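# Place bottles on ledges matching their cap colours

## Task

Put every bottle upright on the wall ledge whose coloured label strip has the same colour as that bottle's cap, with the bottle's entire base resting on that ledge.

## Robot and tools

Robot: two seven-joint arms, left_arm and right_arm, each with a two-finger parallel gripper. Cameras: cam_high and cam_low (both 896x504).

Frame: one scene frame for everything. Origin on the z = 0 plane, under the midpoint between the two arm bases, which sit 0.70 m above it. +x points forward (the direction both arms face), +z up, and left_arm is on the +y side. Image left/right does not match arm names. Reported gripper positions and orientations may be off by a few centimetres, more at long reach.

Gripper: end_effector_position is the pinch point between the closed finger pads, just under 1 cm behind the fingertips. The gripper's +z axis runs along the fingers toward the tips; the fingers open and close along its y axis. Closing pushes the tips about 17 mm further along +z, mostly while the pads are more than 70 mm apart. Orientation is a quaternion in w, x, y, z order.

ROW layout (used by execute_actions and move): one flat list of 16 numbers covering both arms, always all 16 even if one arm is idle: left_arm x, y, z, qw, qx, qy, qz, opening, then right_arm x, y, z, qw, qx, qy, qz, opening. x, y, z are an absolute target position for the pinch point in metres in the scene frame; the quaternion is an absolute target orientation in the scene frame. Opening is a scale from -1 (closed) to +1 (fully open, 0.145 m). Fully closing takes roughly 0.5 s at minimum. An opening value is always a command: 0 means half open, so to leave a gripper alone resend its current command (see 'Tool commands').

execute_actions(actions, cameras): actions is a list of actions; each action is a list of 1 to 15 rows, each row held for one 1/30 s step, the last row repeating to fill 15 steps (0.5 s). An empty list just reports state and images. Each arm's target must lie within 0.6 m of that gripper's current position along each of the gripper's own axes, otherwise the action is rejected for both arms; if the first action fails this against the latest reported state, or any action is malformed, the whole call is rejected. To hold an orientation, repeat your intended quaternion in every row rather than copying the drifted reported one. An idle arm should get, every call, the exact pose it reported when it stopped, plus its desired opening. Commanding the measured pose relaxes a press.

move(target, speed, blend, opening_speed, blocking, cameras): target is one 16-number row or a list of up to 15 rows (waypoints), absolute poses as above, no 0.6 m limit. Straight-line paths from each arm's 'Hand target', turning the shorter way, all arms finishing together; at least 0.5 s, capped at 10 s total. speed: m/s, 0.002 to 1.1, default 0.25 (rotation up to twice that in rad/s); one value or one per waypoint. blend: corner rounding radius in metres, one value or one per waypoint; 0 means no rounding. opening_speed: rate of opening change per second on the -1..1 scale, at least 0.2. The first row's opening is sent at start; later rows' openings are applied on arrival once everything is still. blocking=false returns after about 0.5 s while the move continues; a new move replaces a running one. Moves do not avoid obstacles or the other arm; the gripper lags and can overshoot speed, especially with an outstretched arm. Faster motion and targets deeper past a contact mean harder impacts. The result adds a 'move:' line with the ending (done, off_target, moving, held, fault) and limits (paced = pose clipped, held = steps withheld). An arm not named there is done (within 3 mm and 2 degrees). Neither done nor off_target tells you about contact.

wait(seconds 0 to 10, cameras): lets time pass with last commands held; a running move continues. stop(cameras): brakes the running move; needs stopping distance. zoom_image(camera, region [x0, y0, x1, y1] pixels, max 504x504) for a closer look at the latest image. read_manual(section) returns licence text only. finished_scene(scene) ends the current scene irreversibly; give the current scene number.

Controller behaviour: each step the commanded orientation is clipped to within 32 degrees of the measured one; inverse kinematics favours position. One action may fall short; each result shows the 'Hand target' the arm will actually hold, so send the remainder next. Big wrist turns may swing the elbow.

Results: robot state per arm (end_effector_position, end_effector_quat_wxyz, Joint positions with measured finger opening in metres last, Joint velocities, torques), grip_measured on the opening scale, Tool commands, Hand target, images, and for execute_actions some per-step positions. 'within noise' on velocities means the arm is still. Torques include gravity, have per-unit offsets, and joints 3 and 4 wrap at ±28 N m.

Grasping: to hold something keep the commanded opening well under grip_measured; lower means harder squeeze (about 10 N per pad max, width up to about 11 cm). Fast closing squeezes harder.

Avoid: knocking anything out of the work area, dropping bottles or releasing them while moving, slamming, hard pushes, and any hard contact or press between the two arms (including one gripper closing on the other's fingers); the clearance check does not guard gripper-to-gripper contact. Loose objects can get a brief random shove. Motors overheat from holding loads, outstretched arms or pushing at unreachable poses, even while idle; a MOTOR HOT line appears at 85 °C and at 100 °C the arm faults and goes limp for 30-60 s or more. Time passes while you think, so the robot keeps executing.

Each tool is called after "Call:" as name(argument=value, ...) on one line, values as JSON.

## Session

Call:
execute_actions(actions=[])

Scene clock: 0.00 s.
left_arm: end_effector_position=(+0.2239, +0.1828, +0.6144) grip_measured=+1.00 end_effector_quat_wxyz=(-0.319, +0.395, -0.515, +0.691) | right_arm: end_effector_position=(+0.4009, -0.1655, +0.3728) grip_measured=+1.00 end_effector_quat_wxyz=(+0.260, +0.265, +0.837, +0.401)
Joint positions: left_arm=[-1.106 0.942 0.535 2.339 -0.48 -0.199 -0.367 0.145] | right_arm=[0.583 0.619 -0.841 0.925 -1.182 -0.496 -0.047 0.145]
Joint velocities: within noise
Joint torques (N m): no reading
Motor temperatures (°C): left_arm=[20 20 22 21 21 23 21] | right_arm=[20 22 22 19 20 19 21]
Hand target: left_arm +0.2239, +0.1828, +0.6144; -0.319, +0.395, -0.515, +0.691 | right_arm +0.4009, -0.1655, +0.3728; +0.260, +0.265, +0.837, +0.401
Tool commands: left_gripper/opening=+1.0 right_gripper/opening=+1.0

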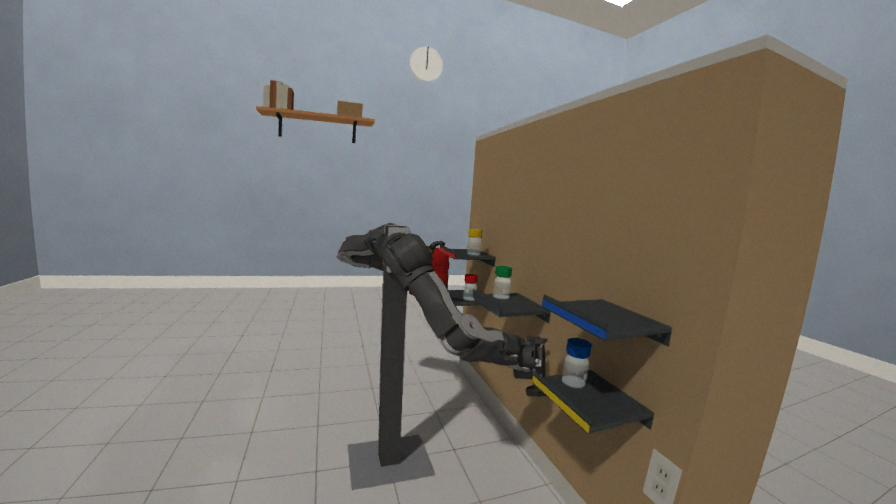

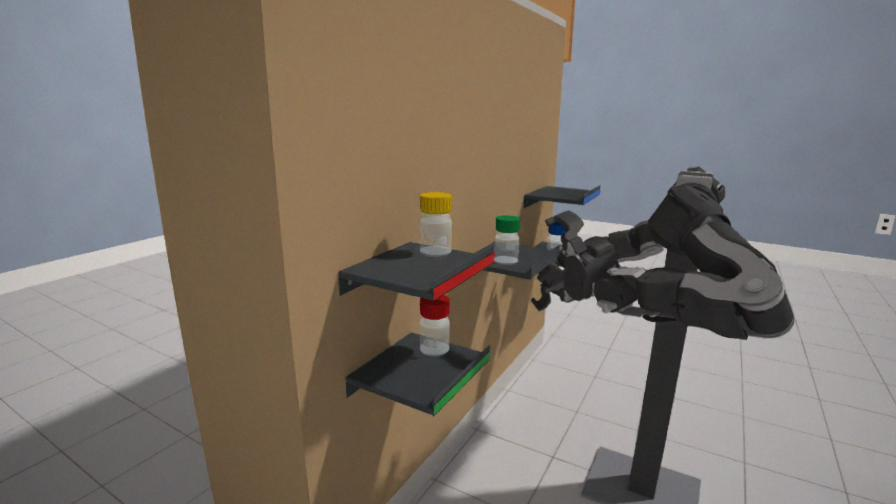

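Call:
zoom_image(camera="cam_high", region=[420, 220, 680, 440])

Call:
zoom_image(camera="cam_low", region=[330, 170, 610, 420])

Scaled by 1.938 from the camera's 896x504 image, which has a finer 1280x720 frame.

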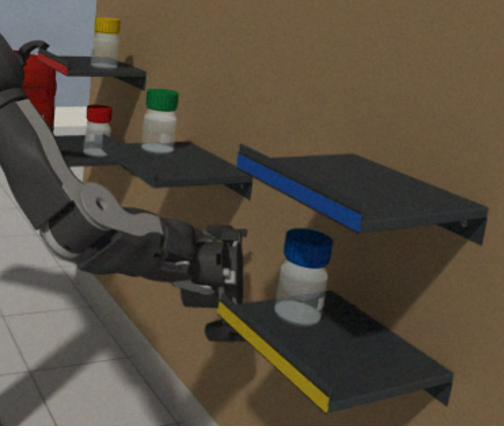

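Scaled by 1.800 from the camera's 896x504 image, which has a finer 1280x720 frame.

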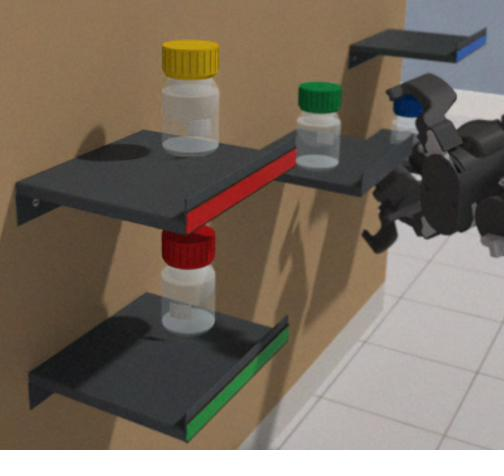

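Call:
move(target=[[0.24,0.22,0.64,0,0.7071,0,0.7071,1,0.27,-0.20,0.40,0,0.7071,0,0.7071,1],[0.28,0.318,0.67,0,0.7071,0,0.7071,1,0.28,-0.356,0.49,0,0.7071,0,0.7071,1]])

Call:
zoom_image(camera="cam_high", region=[380, 200, 680, 440])

Call:
zoom_image(camera="cam_low", region=[330, 140, 610, 420])

Scene clock: 84.47 s.
left_arm: end_effector_position=(+0.2798, +0.3191, +0.6705) grip_measured=+1.00 end_effector_quat_wxyz=(-0.002, +0.706, +0.002, +0.709) | right_arm: end_effector_position=(+0.2805, -0.3578, +0.4927) grip_measured=+1.00 end_effector_quat_wxyz=(+0.004, +0.704, -0.001, +0.710)
Joint positions: left_arm=[-1.085 1.052 1.118 2.171 1.364 0.108 -0.13 0.145] | right_arm=[-0.577 0.865 0.232 1.548 0.945 -0.417 0.174 0.145]
Joint velocities: within noise
Joint torques (N m): left_arm=[1.12 3.47 3.02 1.46 0.13 -0.52 0.23] | right_arm=[1.07 5.66 2.32 2.48 0.29 -0.31 0.16]
Motor temperatures (°C): left_arm=[20 21 23 22 21 23 21] | right_arm=[23 23 23 20 20 19 21]
Hand target: left_arm +0.2800, +0.3180, +0.6701; +0.000, +0.707, +0.000, +0.707 | right_arm +0.2800, -0.3560, +0.4901; +0.000, +0.707, +0.000, +0.707
Off the commanded pose: left_arm 0.001 m, 0 deg | right_arm 0.003 m, 1 deg.
move: done

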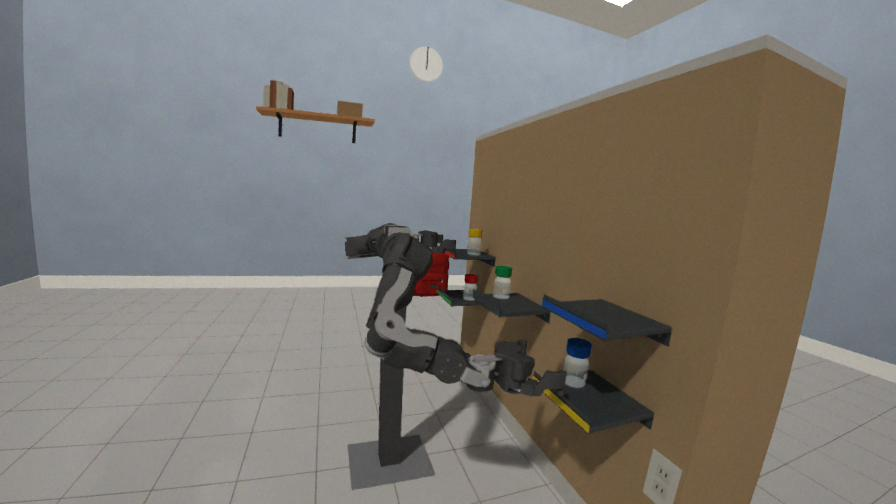

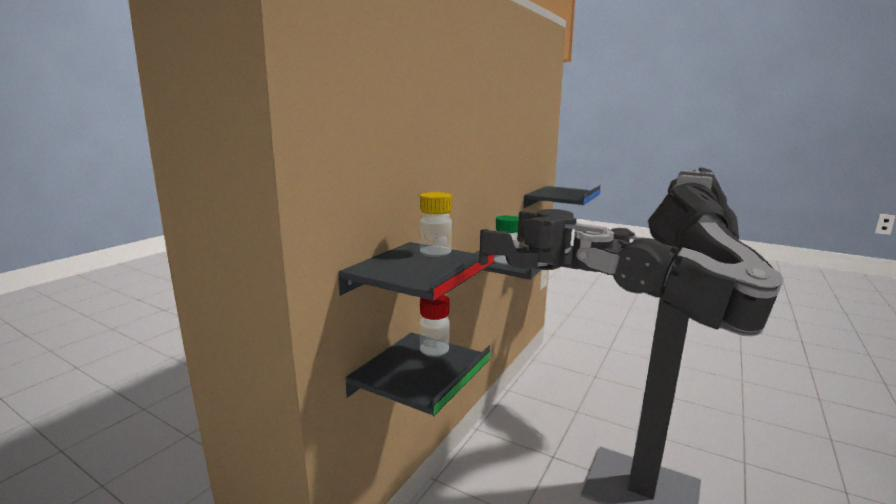

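Scaled by 1.680 from the camera's 896x504 image, which has a finer 1280x720 frame.

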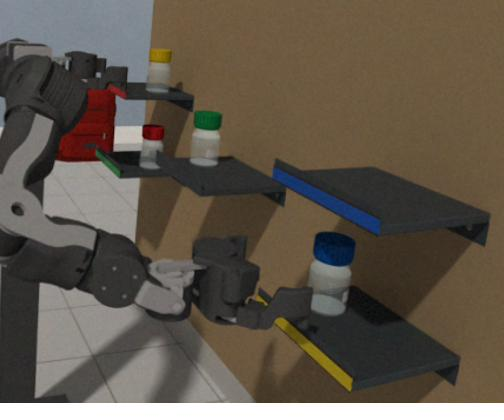

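Scaled by 1.800 from the camera's 896x504 image, which has a finer 1280x720 frame.

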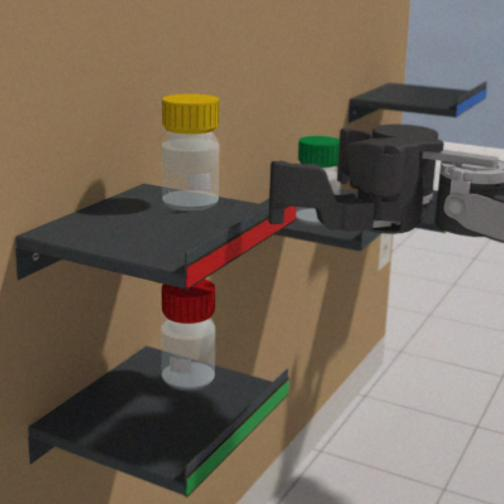

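Call:
move(target=[0.33,0.338,0.677,0,0.7071,0,0.7071,1,0.33,-0.345,0.487,0,0.7071,0,0.7071,1])

Call:
zoom_image(camera="cam_high", region=[440, 210, 680, 440])

Call:
zoom_image(camera="cam_low", region=[330, 170, 570, 400])

Call:
zoom_image(camera="cam_high", region=[430, 220, 510, 310])

Scene clock: 118.77 s.
left_arm: end_effector_position=(+0.3300, +0.3385, +0.6792) grip_measured=+1.00 end_effector_quat_wxyz=(-0.002, +0.705, +0.000, +0.709) | right_arm: end_effector_position=(+0.3304, -0.3453, +0.4903) grip_measured=+1.00 end_effector_quat_wxyz=(+0.000, +0.704, +0.002, +0.710)
Joint positions: left_arm=[-1.042 1.319 1.055 1.925 1.449 0.038 -0.136 0.145] | right_arm=[-0.254 0.86 0.023 1.433 0.893 -0.334 0.129 0.145]
Joint velocities: within noise
Joint torques (N m): left_arm=[2.65 3.84 2.55 0.8 0.13 -0.7 0.17] | right_arm=[2.55 5.5 2.47 2.35 0.13 -0.32 -0.14]
Motor temperatures (°C): left_arm=[20 21 25 21 21 24 21] | right_arm=[21 23 23 20 20 19 21]
Hand target: left_arm +0.3300, +0.3381, +0.6770; +0.000, +0.707, +0.000, +0.707 | right_arm +0.3300, -0.3450, +0.4869; +0.000, +0.707, +0.000, +0.707
Off the commanded pose: left_arm 0.002 m, 0 deg | right_arm 0.003 m, 1 deg.
move: done

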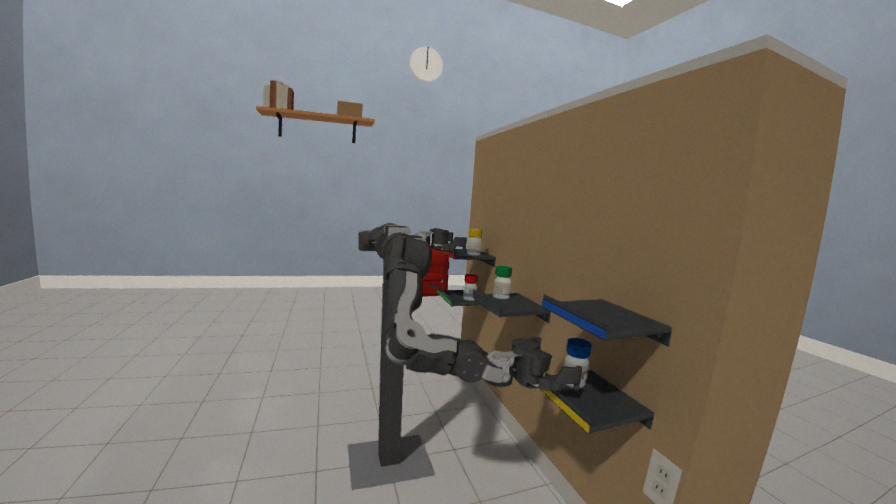

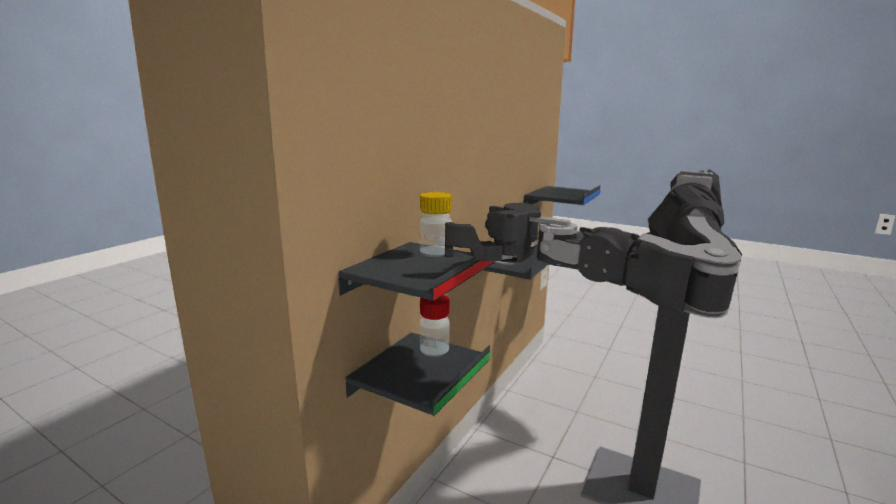

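Scaled by 2.100 from the camera's 896x504 image, which has a finer 1280x720 frame.

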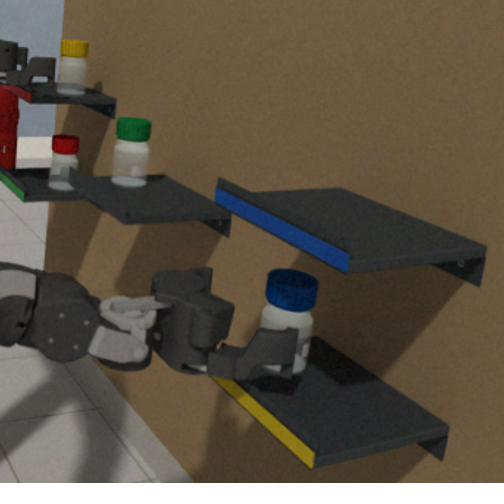

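Scaled by 2.100 from the camera's 896x504 image, which has a finer 1280x720 frame.

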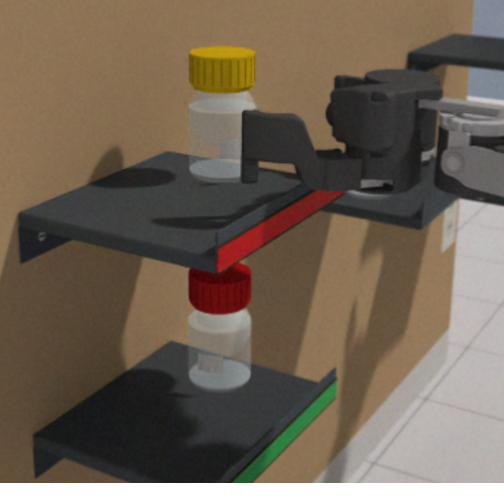

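Scaled by 5.600 from the camera's 896x504 image, which has a finer 1280x720 frame.

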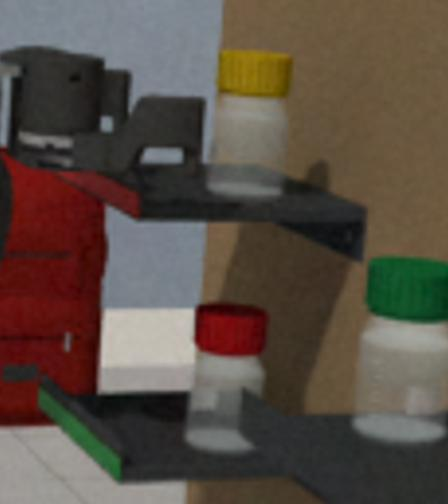

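Call:
move(target=[0.386,0.340,0.677,0,0.7071,0,0.7071,1,0.383,-0.343,0.487,0,0.7071,0,0.7071,1], speed=0.15)

Call:
zoom_image(camera="cam_high", region=[440, 210, 680, 440])

Call:
zoom_image(camera="cam_low", region=[330, 170, 570, 400])

Call:
zoom_image(camera="cam_high", region=[430, 220, 510, 310])

Scene clock: 135.87 s.
left_arm: end_effector_position=(+0.3867, +0.3389, +0.6800) grip_measured=+1.00 end_effector_quat_wxyz=(+0.000, +0.705, -0.002, +0.709) | right_arm: end_effector_position=(+0.3835, -0.3447, +0.4903) grip_measured=+1.00 end_effector_quat_wxyz=(+0.002, +0.703, -0.003, +0.711)
Joint positions: left_arm=[-1.079 1.629 0.973 1.68 1.582 -0.115 -0.155 0.145] | right_arm=[0.092 0.806 -0.16 1.218 0.85 -0.274 0.144 0.145]
Joint velocities: within noise
Joint torques (N m): left_arm=[4.52 2.97 2.93 0.05 0.1 -0.7 0.09] | right_arm=[3.76 6.08 2.07 2.56 0.15 -0.32 0.15]
Motor temperatures (°C): left_arm=[20 21 25 21 21 24 21] | right_arm=[21 24 23 20 20 19 21]
Hand target: left_arm +0.3860, +0.3401, +0.6770; +0.000, +0.707, +0.000, +0.707 | right_arm +0.3830, -0.3430, +0.4870; +0.000, +0.707, +0.000, +0.707
Off the commanded pose: left_arm 0.003 m, 0 deg | right_arm 0.004 m, 1 deg.
move: off_target (right_arm)

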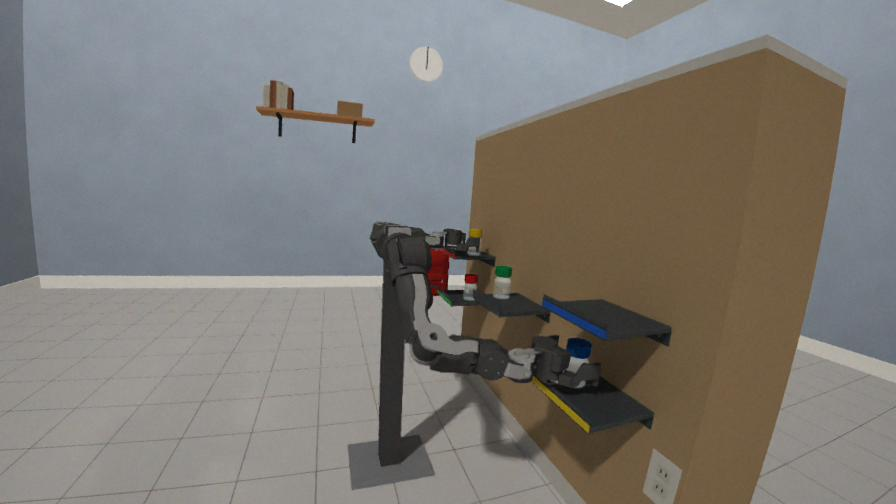

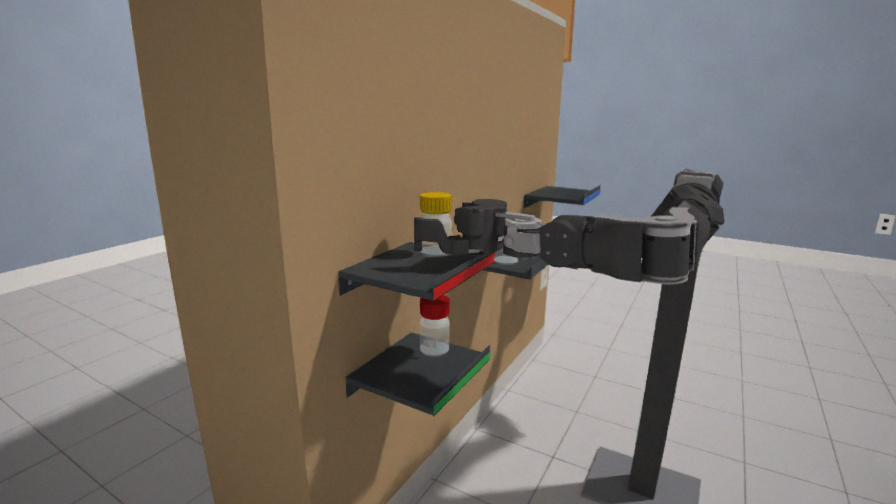

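Scaled by 2.100 from the camera's 896x504 image, which has a finer 1280x720 frame.

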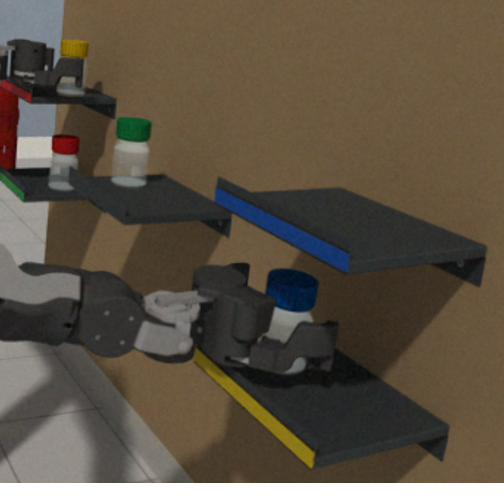

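Scaled by 2.100 from the camera's 896x504 image, which has a finer 1280x720 frame.

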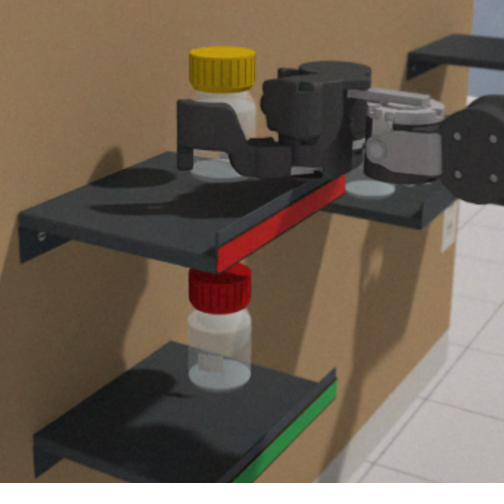

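Scaled by 5.600 from the camera's 896x504 image, which has a finer 1280x720 frame.

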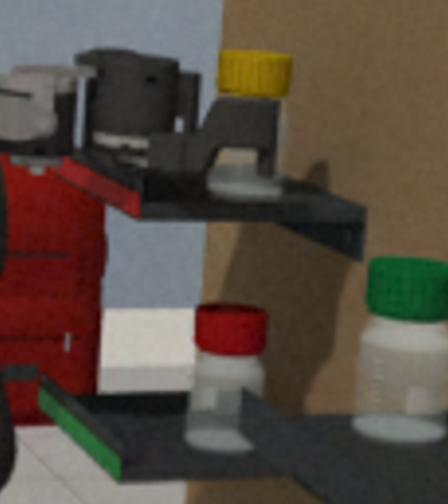

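Call:
move(target=[0.386,0.340,0.677,0,0.7071,0,0.7071,-0.6,0.383,-0.343,0.487,0,0.7071,0,0.7071,-0.6], opening_speed=1.2, cameras=[])

Call:
move(target=[[0.386,0.340,0.717,0,0.7071,0,0.7071,-0.6,0.383,-0.343,0.527,0,0.7071,0,0.7071,-0.6],[0.20,0.30,0.717,0,0.7071,0,0.7071,-0.6,0.20,-0.38,0.527,0,0.7071,0,0.7071,-0.6]], speed=0.2)

Scene clock: 180.23 s.
left_arm: end_effector_position=(+0.3866, +0.3385, +0.6802) grip_measured=-0.24 end_effector_quat_wxyz=(+0.001, +0.704, -0.002, +0.710) | right_arm: end_effector_position=(+0.3835, -0.3448, +0.4902) grip_measured=-0.34 end_effector_quat_wxyz=(+0.002, +0.703, -0.003, +0.711)
Joint positions: left_arm=[-1.079 1.629 0.973 1.681 1.584 -0.117 -0.155 0.058] | right_arm=[0.092 0.806 -0.16 1.218 0.85 -0.274 0.144 0.05]
Joint velocities: within noise
Joint torques (N m): left_arm=[4.55 2.99 2.91 0.09 0.08 -0.68 0.06] | right_arm=[3.68 6.13 2.1 2.65 0.16 -0.32 0.15]
Motor temperatures (°C): left_arm=[21 21 25 21 21 24 21] | right_arm=[22 24 23 20 20 20 21]
Hand target: left_arm +0.3860, +0.3400, +0.6770; +0.000, +0.707, +0.000, +0.707 | right_arm +0.3830, -0.3429, +0.4871; +0.000, +0.707, +0.000, +0.707
Off the commanded pose: left_arm 0.004 m, 1 deg | right_arm 0.004 m, 1 deg.
move: off_target (left_arm, right_arm)
No camera images: "cameras" was empty.

Scene clock: 182.00 s.
left_arm: end_effector_position=(+0.2000, +0.3010, +0.7151) grip_measured=-0.24 end_effector_quat_wxyz=(-0.001, +0.710, +0.003, +0.704) | right_arm: end_effector_position=(+0.1994, -0.3796, +0.5229) grip_measured=-0.34 end_effector_quat_wxyz=(-0.001, +0.713, -0.002, +0.701)
Joint positions: left_arm=[-1.076 0.659 1.573 2.427 1.544 0.504 0.057 0.058] | right_arm=[-1.025 0.697 0.69 1.713 1.049 -0.38 0.436 0.05]
Joint velocities: within noise
Joint torques (N m): left_arm=[-0.41 2.89 2.07 0.54 0.17 -0.81 0.21] | right_arm=[-0.49 3.36 5.31 2.59 0.45 -0.57 0.18]
Motor temperatures (°C): left_arm=[21 21 25 21 21 24 21] | right_arm=[22 24 23 20 20 20 21]
Hand target: left_arm +0.2000, +0.3000, +0.7170; +0.000, +0.707, +0.000, +0.707 | right_arm +0.2000, -0.3801, +0.5271; +0.000, +0.707, +0.000, +0.707
Off the commanded pose: left_arm 0.002 m, 1 deg | right_arm 0.004 m, 1 deg.
move: off_target (right_arm)

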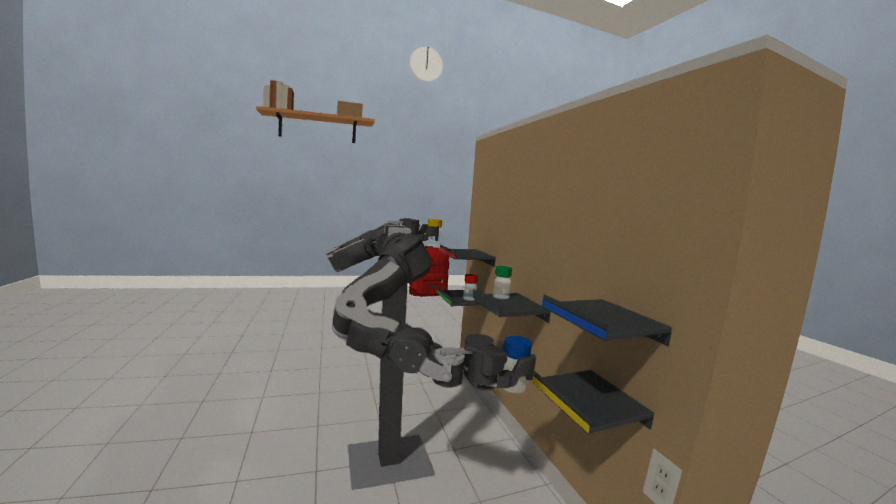

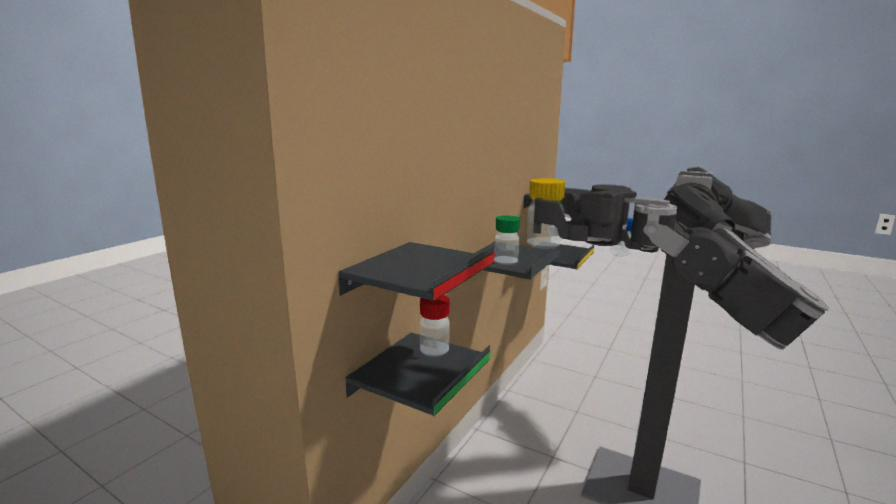

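Call:
move(target=[[0.21,0.15,0.717,0.153,0.6904,-0.153,0.6904,-0.6,0.19,-0.425,0.735,0,0.7071,0,0.7071,-0.6],[0.25,-0.02,0.65,0.153,0.6904,-0.153,0.6904,-0.6,0.37,-0.425,0.735,0,0.7071,0,0.7071,-0.6]], speed=0.2)

Call:
zoom_image(camera="cam_high", region=[420, 210, 680, 440])

Scene clock: 208.80 s.
left_arm: end_effector_position=(+0.2381, +0.0094, +0.6542) grip_measured=-0.24 end_effector_quat_wxyz=(+0.344, +0.658, -0.364, +0.563) | right_arm: end_effector_position=(+0.3700, -0.4247, +0.7334) grip_measured=-0.34 end_effector_quat_wxyz=(+0.000, +0.711, +0.001, +0.703)
Joint positions: left_arm=[-1.407 2.011 1.249 2.392 1.56 -0.049 -0.199 0.058] | right_arm=[-0.502 1.574 0.683 1.328 1.526 0.187 0.247 0.05]
Joint velocities: within noise
Joint torques (N m): left_arm=[4.6 0.67 2.59 0.68 0.05 -0.81 0.25] | right_arm=[3.57 7.79 4.62 0.51 0.41 -0.76 -0.08]
Motor temperatures (°C): left_arm=[21 21 25 21 21 25 21] | right_arm=[21 24 24 20 20 20 21]
Hand target: left_arm +0.2374, +0.0088, +0.6548; +0.347, +0.656, -0.364, +0.563 | right_arm +0.3700, -0.4250, +0.7349; +0.000, +0.707, +0.000, +0.707
Off the commanded pose: left_arm 0.032 m, 36 deg; orientation clipped | right_arm 0.002 m, 1 deg.
joint sent to its limit (left arm) — joint 1 (shoulder pitch), lower limit; joint 2 (shoulder roll), upper limit. The joint targets are off in position and orientation.
move: off_target (left_arm); limits=paced

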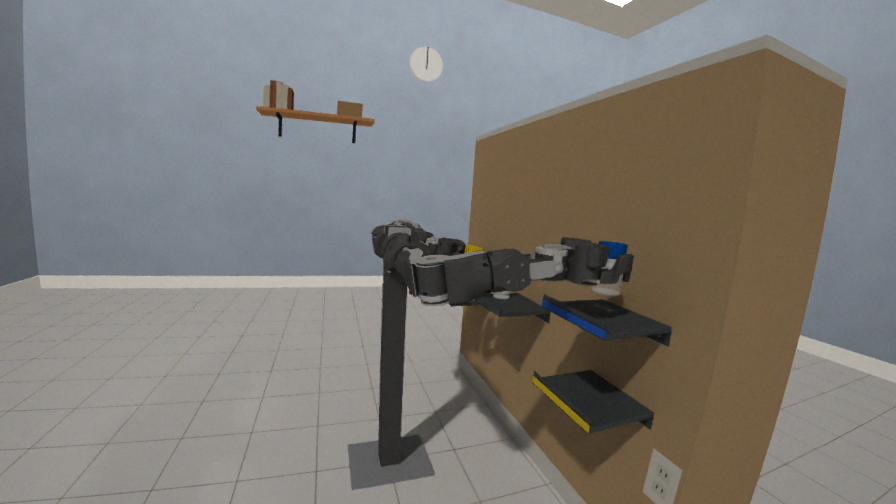

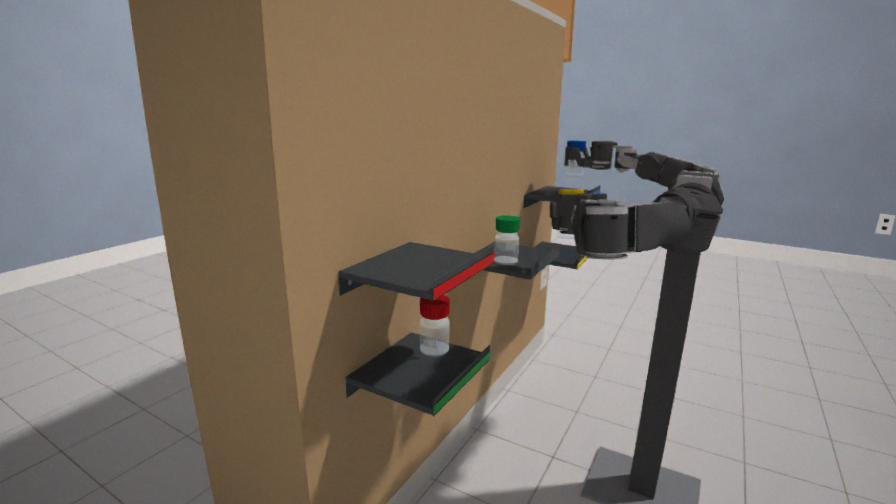

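Scaled by 1.938 from the camera's 896x504 image, which has a finer 1280x720 frame.

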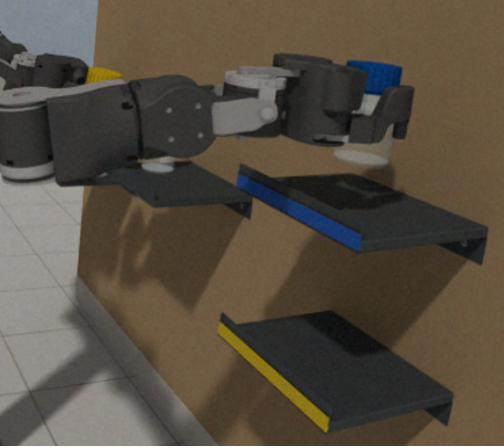

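Call:
move(target=[[0.31,-0.06,0.67,0.153,0.6904,-0.153,0.6904,-0.6,0.355,-0.425,0.70,0,0.7071,0,0.7071,-0.6],[0.355,-0.07,0.65,0.153,0.6904,-0.153,0.6904,-0.6,0.355,-0.425,0.692,0,0.7071,0,0.7071,-0.6]], speed=[0.15,0.08])

Call:
zoom_image(camera="cam_high", region=[420, 210, 680, 440])

Call:
zoom_image(camera="cam_low", region=[460, 120, 660, 300])

Scene clock: 224.87 s.
left_arm: end_effector_position=(+0.2894, +0.0339, +0.6653) grip_measured=-0.24 end_effector_quat_wxyz=(+0.299, +0.669, -0.320, +0.600) | right_arm: end_effector_position=(+0.3550, -0.4261, +0.6922) grip_measured=-0.34 end_effector_quat_wxyz=(+0.003, +0.710, -0.001, +0.705)
Joint positions: left_arm=[-1.407 2.011 1.301 2.239 1.584 -0.042 -0.189 0.058] | right_arm=[-0.526 1.425 0.667 1.407 1.42 0.119 0.249 0.05]
Joint velocities: within noise
Joint torques (N m): left_arm=[5.31 0.7 2.29 0.47 0.1 -0.98 0.16] | right_arm=[3.07 7.35 3.81 1.16 0.37 -0.76 0.14]
Motor temperatures (°C): left_arm=[21 21 25 21 21 25 21] | right_arm=[21 25 24 20 20 21 21]
Hand target: left_arm +0.2890, +0.0336, +0.6653; +0.303, +0.669, -0.318, +0.600 | right_arm +0.3550, -0.4250, +0.6921; +0.000, +0.707, +0.000, +0.707
Off the commanded pose: left_arm 0.124 m, 28 deg | right_arm 0.001 m, 1 deg.
joint sent to its limit (left arm) — joint 1 (shoulder pitch), lower limit; joint 2 (shoulder roll), upper limit; joint 5 (forearm roll), upper limit. The joint targets are off in position and orientation.
move: off_target (left_arm)

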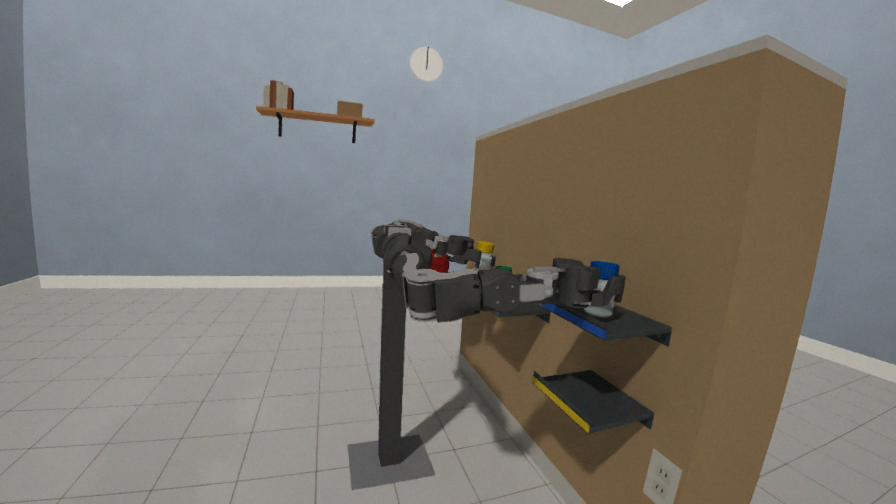

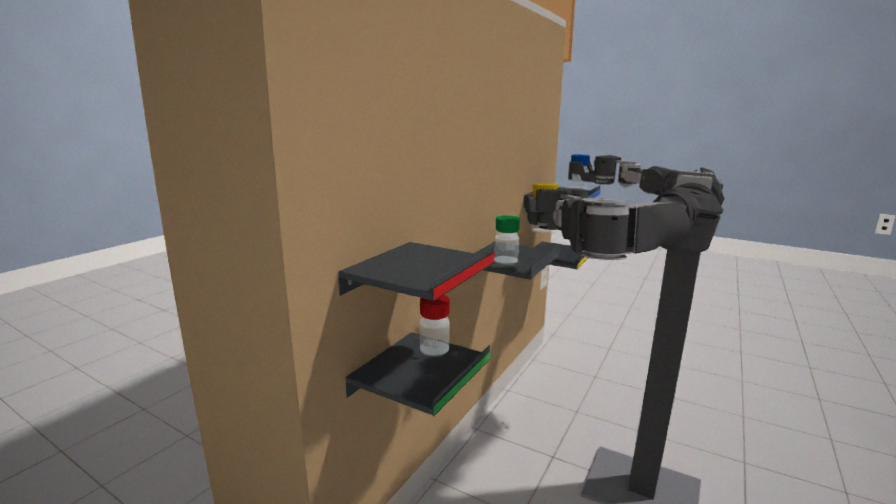

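Scaled by 1.938 from the camera's 896x504 image, which has a finer 1280x720 frame.

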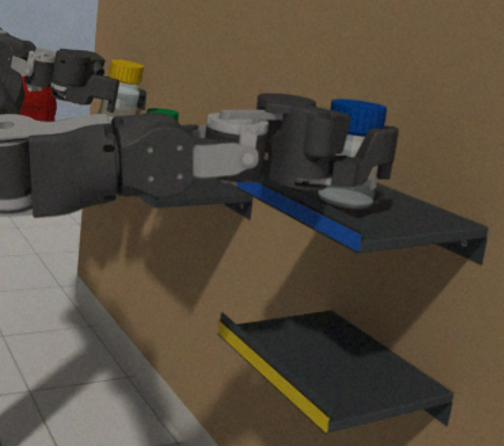

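Scaled by 2.520 from the camera's 896x504 image, which has a finer 1280x720 frame.

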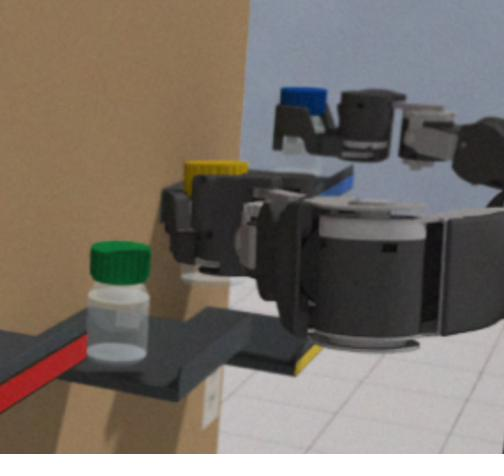

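Call:
move(target=[[0.23,0.12,0.66,0.153,0.6904,-0.153,0.6904,-0.6,0.355,-0.425,0.689,0,0.7071,0,0.7071,-0.6],[0.24,0.16,0.42,0,0.7071,0,0.7071,-0.6,0.355,-0.425,0.684,0,0.7071,0,0.7071,-0.6]], speed=[0.15,0.2])

Call:
zoom_image(camera="cam_high", region=[540, 250, 680, 360])

Scene clock: 242.73 s.
left_arm: end_effector_position=(+0.2380, +0.1630, +0.4231) grip_measured=-0.24 end_effector_quat_wxyz=(+0.182, +0.900, -0.208, +0.338) | right_arm: end_effector_position=(+0.3552, -0.4254, +0.6843) grip_measured=-0.34 end_effector_quat_wxyz=(+0.002, +0.710, +0.000, +0.705)
Joint positions: left_arm=[-1.407 2.011 0.396 1.999 1.584 -0.231 -0.163 0.058] | right_arm=[-0.547 1.424 0.65 1.407 1.426 0.082 0.249 0.05]
Joint velocities: within noise
Joint torques (N m): left_arm=[4.55 1.02 2.29 1.33 0.09 -0.54 0.39] | right_arm=[3.02 7.19 3.73 0.94 0.41 -0.76 0.13]
Motor temperatures (°C): left_arm=[22 21 25 21 21 26 21] | right_arm=[21 25 24 19 20 21 21]
Hand target: left_arm +0.2384, +0.1623, +0.4235; +0.184, +0.899, -0.208, +0.339 | right_arm +0.3550, -0.4250, +0.6839; +0.000, +0.707, +0.000, +0.707
Off the commanded pose: left_arm 0.005 m, 58 deg; orientation clipped | right_arm 0.001 m, 0 deg.
joint read past its limit (left arm) — joint 2 (shoulder roll), upper limit.
joint sent to its limit (left arm) — joint 1 (shoulder pitch), lower limit; joint 2 (shoulder roll), upper limit; joint 5 (forearm roll), upper limit. The joint targets are off in position and orientation.
move: off_target (left_arm); limits=paced

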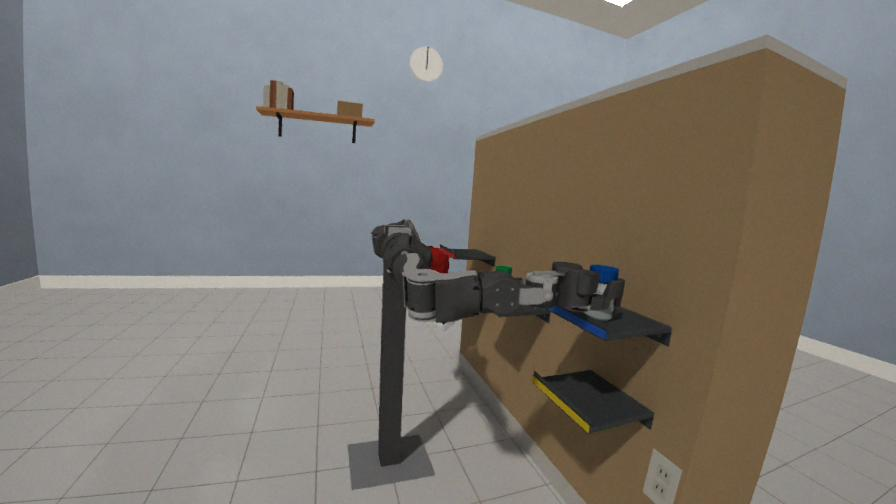

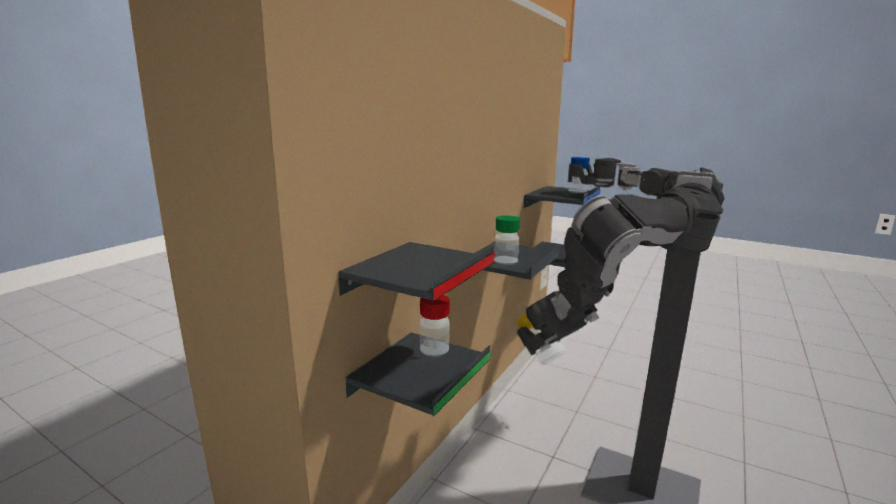

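Scaled by 3.600 from the camera's 896x504 image, which has a finer 1280x720 frame.

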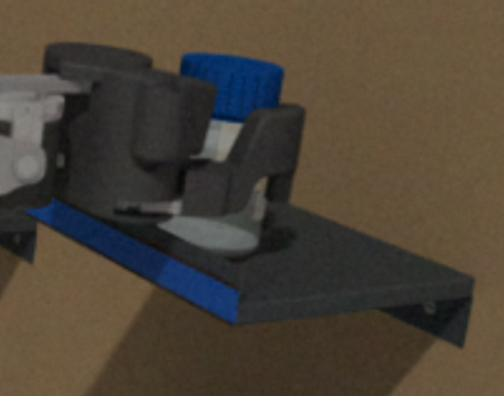

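Call:
move(target=[0.25,0.25,0.30,0,0.924,0,0.383,-0.6,0.355,-0.425,0.679,0,0.7071,0,0.7071,-0.6])

Call:
zoom_image(camera="cam_high", region=[540, 250, 680, 360])

Scene clock: 258.57 s.
left_arm: end_effector_position=(+0.2236, +0.2664, +0.3696) grip_measured=-0.24 end_effector_quat_wxyz=(+0.052, +0.945, -0.205, +0.249) | right_arm: end_effector_position=(+0.3551, -0.4251, +0.6822) grip_measured=-0.35 end_effector_quat_wxyz=(+0.002, +0.704, +0.000, +0.710)
Joint positions: left_arm=[-1.407 2.011 0.218 1.747 1.584 -0.151 -0.119 0.058] | right_arm=[-0.561 1.424 0.642 1.407 1.435 0.046 0.249 0.049]
Joint velocities: within noise
Joint torques (N m): left_arm=[4.5 1.17 0.84 0.7 0.13 -0.43 0.09] | right_arm=[2.44 7.48 3.49 0.7 0.36 -0.45 0.12]
Motor temperatures (°C): left_arm=[22 21 25 21 21 25 21] | right_arm=[21 25 24 19 20 21 21]
Hand target: left_arm +0.2226, +0.2670, +0.3689; +0.052, +0.946, -0.204, +0.248 | right_arm +0.3550, -0.4250, +0.6790; +0.000, +0.707, +0.000, +0.707
Off the commanded pose: left_arm 0.076 m, 29 deg | right_arm 0.003 m, 0 deg.
joint read past its limit (left arm) — joint 2 (shoulder roll), upper limit.
joint sent to its limit (left arm) — joint 1 (shoulder pitch), lower limit; joint 2 (shoulder roll), upper limit; joint 5 (forearm roll), upper limit. The joint targets are off in position and orientation.
move: off_target (left_arm)

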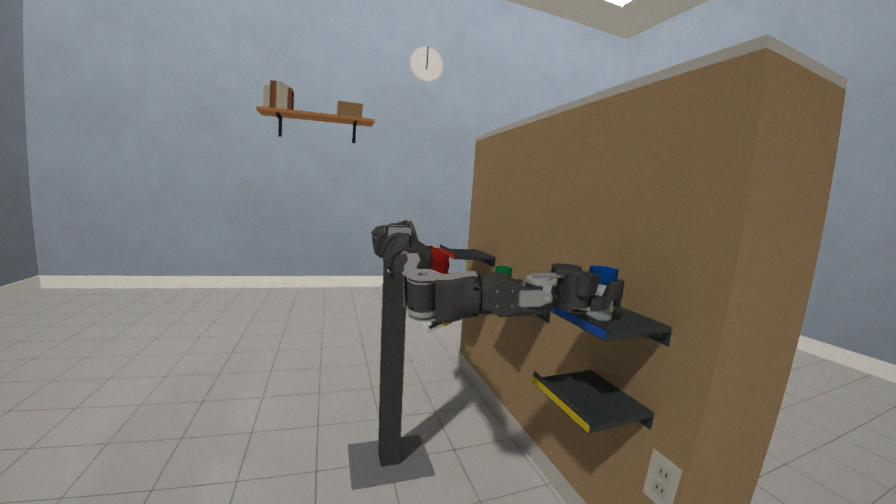

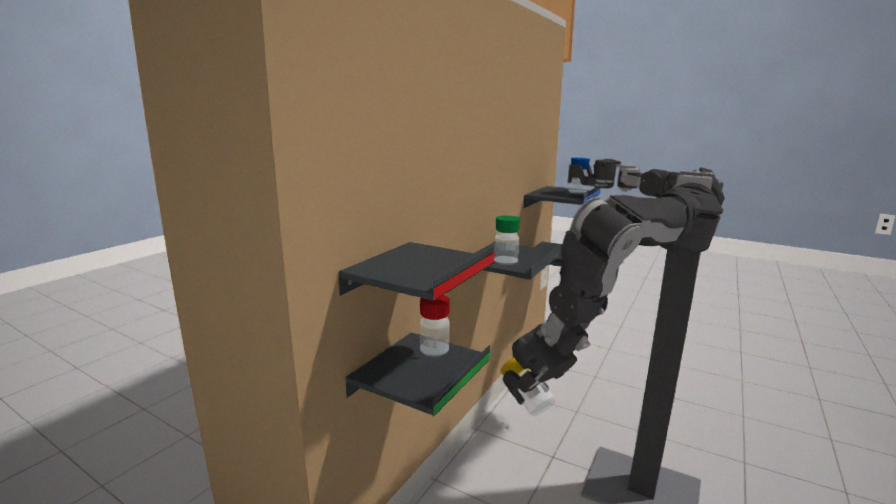

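Scaled by 3.600 from the camera's 896x504 image, which has a finer 1280x720 frame.

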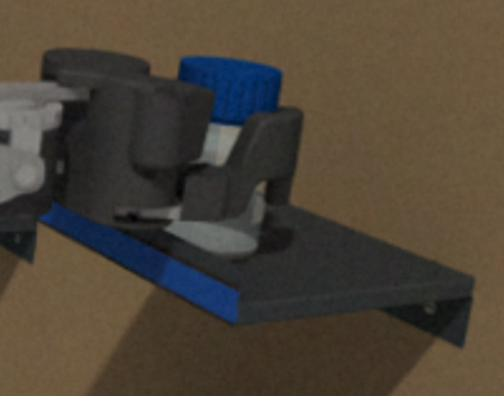

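Call:
move(target=[0.23,0.36,0.42,0,0.7071,0,0.7071,-0.6,0.355,-0.425,0.680,0,0.7071,0,0.7071,0.3], opening_speed=0.8, cameras=[])

Call:
move(target=[[0.23,0.34,0.55,0,0.7071,0,0.7071,-0.6,0.30,-0.425,0.682,0,0.7071,0,0.7071,0.3],[0.23,0.34,0.45,0,0.7071,0,0.7071,-0.6,0.2,-0.425,0.682,0,0.7071,0,0.7071,0.3]], speed=0.15)

Call:
zoom_image(camera="cam_high", region=[540, 250, 680, 360])

Scene clock: 278.97 s.
left_arm: end_effector_position=(+0.2294, +0.3602, +0.4196) grip_measured=-0.24 end_effector_quat_wxyz=(+0.000, +0.854, -0.010, +0.520) | right_arm: end_effector_position=(+0.3551, -0.4253, +0.6813) grip_measured=+0.30 end_effector_quat_wxyz=(+0.002, +0.705, +0.000, +0.709)
Joint positions: left_arm=[-1.407 1.658 0.152 1.607 1.585 -0.781 -0.075 0.058] | right_arm=[-0.564 1.424 0.642 1.406 1.435 0.045 0.249 0.098]
Joint velocities: within noise
Joint torques (N m): left_arm=[2.12 1.17 1.77 0.24 0.13 -0.82 0.27] | right_arm=[2.84 7.56 4.55 0.76 0.32 -0.29 0.1]
Motor temperatures (°C): left_arm=[22 21 24 21 21 25 21] | right_arm=[21 26 24 19 20 21 21]
Hand target: left_arm +0.2299, +0.3601, +0.4207; +0.002, +0.852, -0.009, +0.524 | right_arm +0.3550, -0.4251, +0.6800; +0.000, +0.707, +0.000, +0.707
Off the commanded pose: left_arm 0.001 m, 27 deg | right_arm 0.001 m, 0 deg.
joint sent to its limit (left arm) — joint 1 (shoulder pitch), lower limit; joint 5 (forearm roll), upper limit; joint 6 (wrist pitch), lower limit. The joint targets are off in orientation, not in position.
move: off_target (left_arm)
No camera images: "cameras" was empty.

Scene clock: 281.67 s.
left_arm: end_effector_position=(+0.2293, +0.3405, +0.4477) grip_measured=-0.24 end_effector_quat_wxyz=(-0.001, +0.711, +0.002, +0.703) | right_arm: end_effector_position=(+0.2000, -0.4260, +0.6814) grip_measured=+0.30 end_effector_quat_wxyz=(+0.002, +0.707, -0.002, +0.707)
Joint positions: left_arm=[-0.744 0.956 -0.021 1.519 0.988 -0.778 0.039 0.058] | right_arm=[-0.97 0.778 1.413 1.78 1.201 0.348 0.609 0.098]
Joint velocities: within noise
Joint torques (N m): left_arm=[1.09 4.84 2.3 2.47 0.09 -0.94 0.25] | right_arm=[-0.86 4.6 4.44 1.83 0.52 -0.29 0.17]
Motor temperatures (°C): left_arm=[21 21 24 21 21 25 21] | right_arm=[21 25 24 19 20 20 21]
Hand target: left_arm +0.2300, +0.3400, +0.4500; +0.000, +0.707, +0.000, +0.707 | right_arm +0.1999, -0.4250, +0.6820; +0.000, +0.707, +0.000, +0.707
Off the commanded pose: left_arm 0.002 m, 1 deg | right_arm 0.001 m, 0 deg.
move: done

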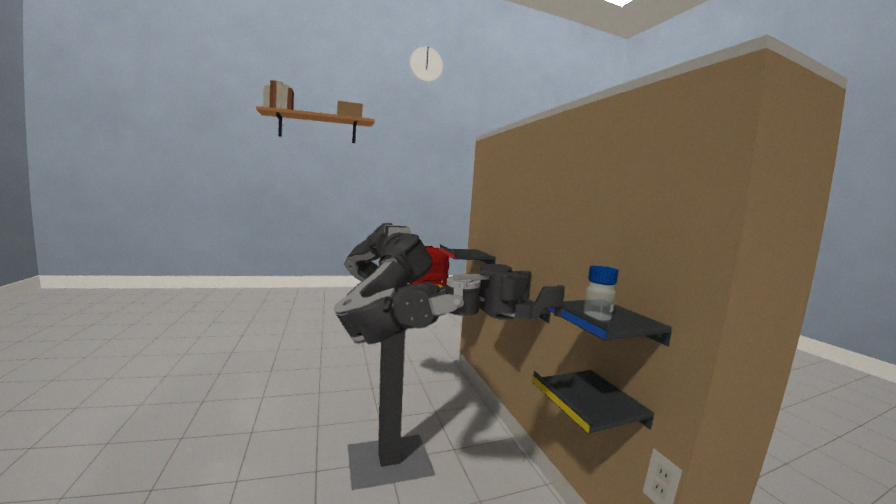

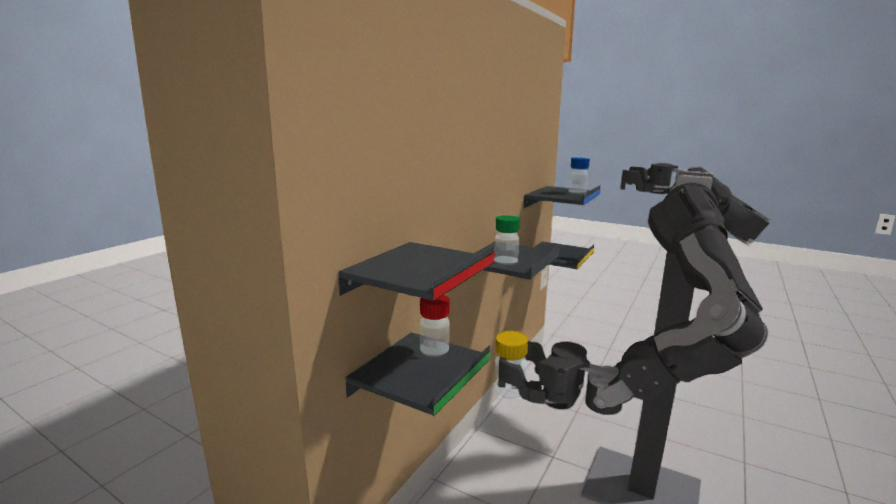

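Scaled by 3.600 from the camera's 896x504 image, which has a finer 1280x720 frame.

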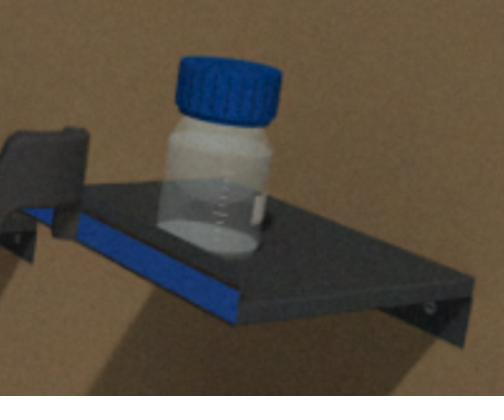

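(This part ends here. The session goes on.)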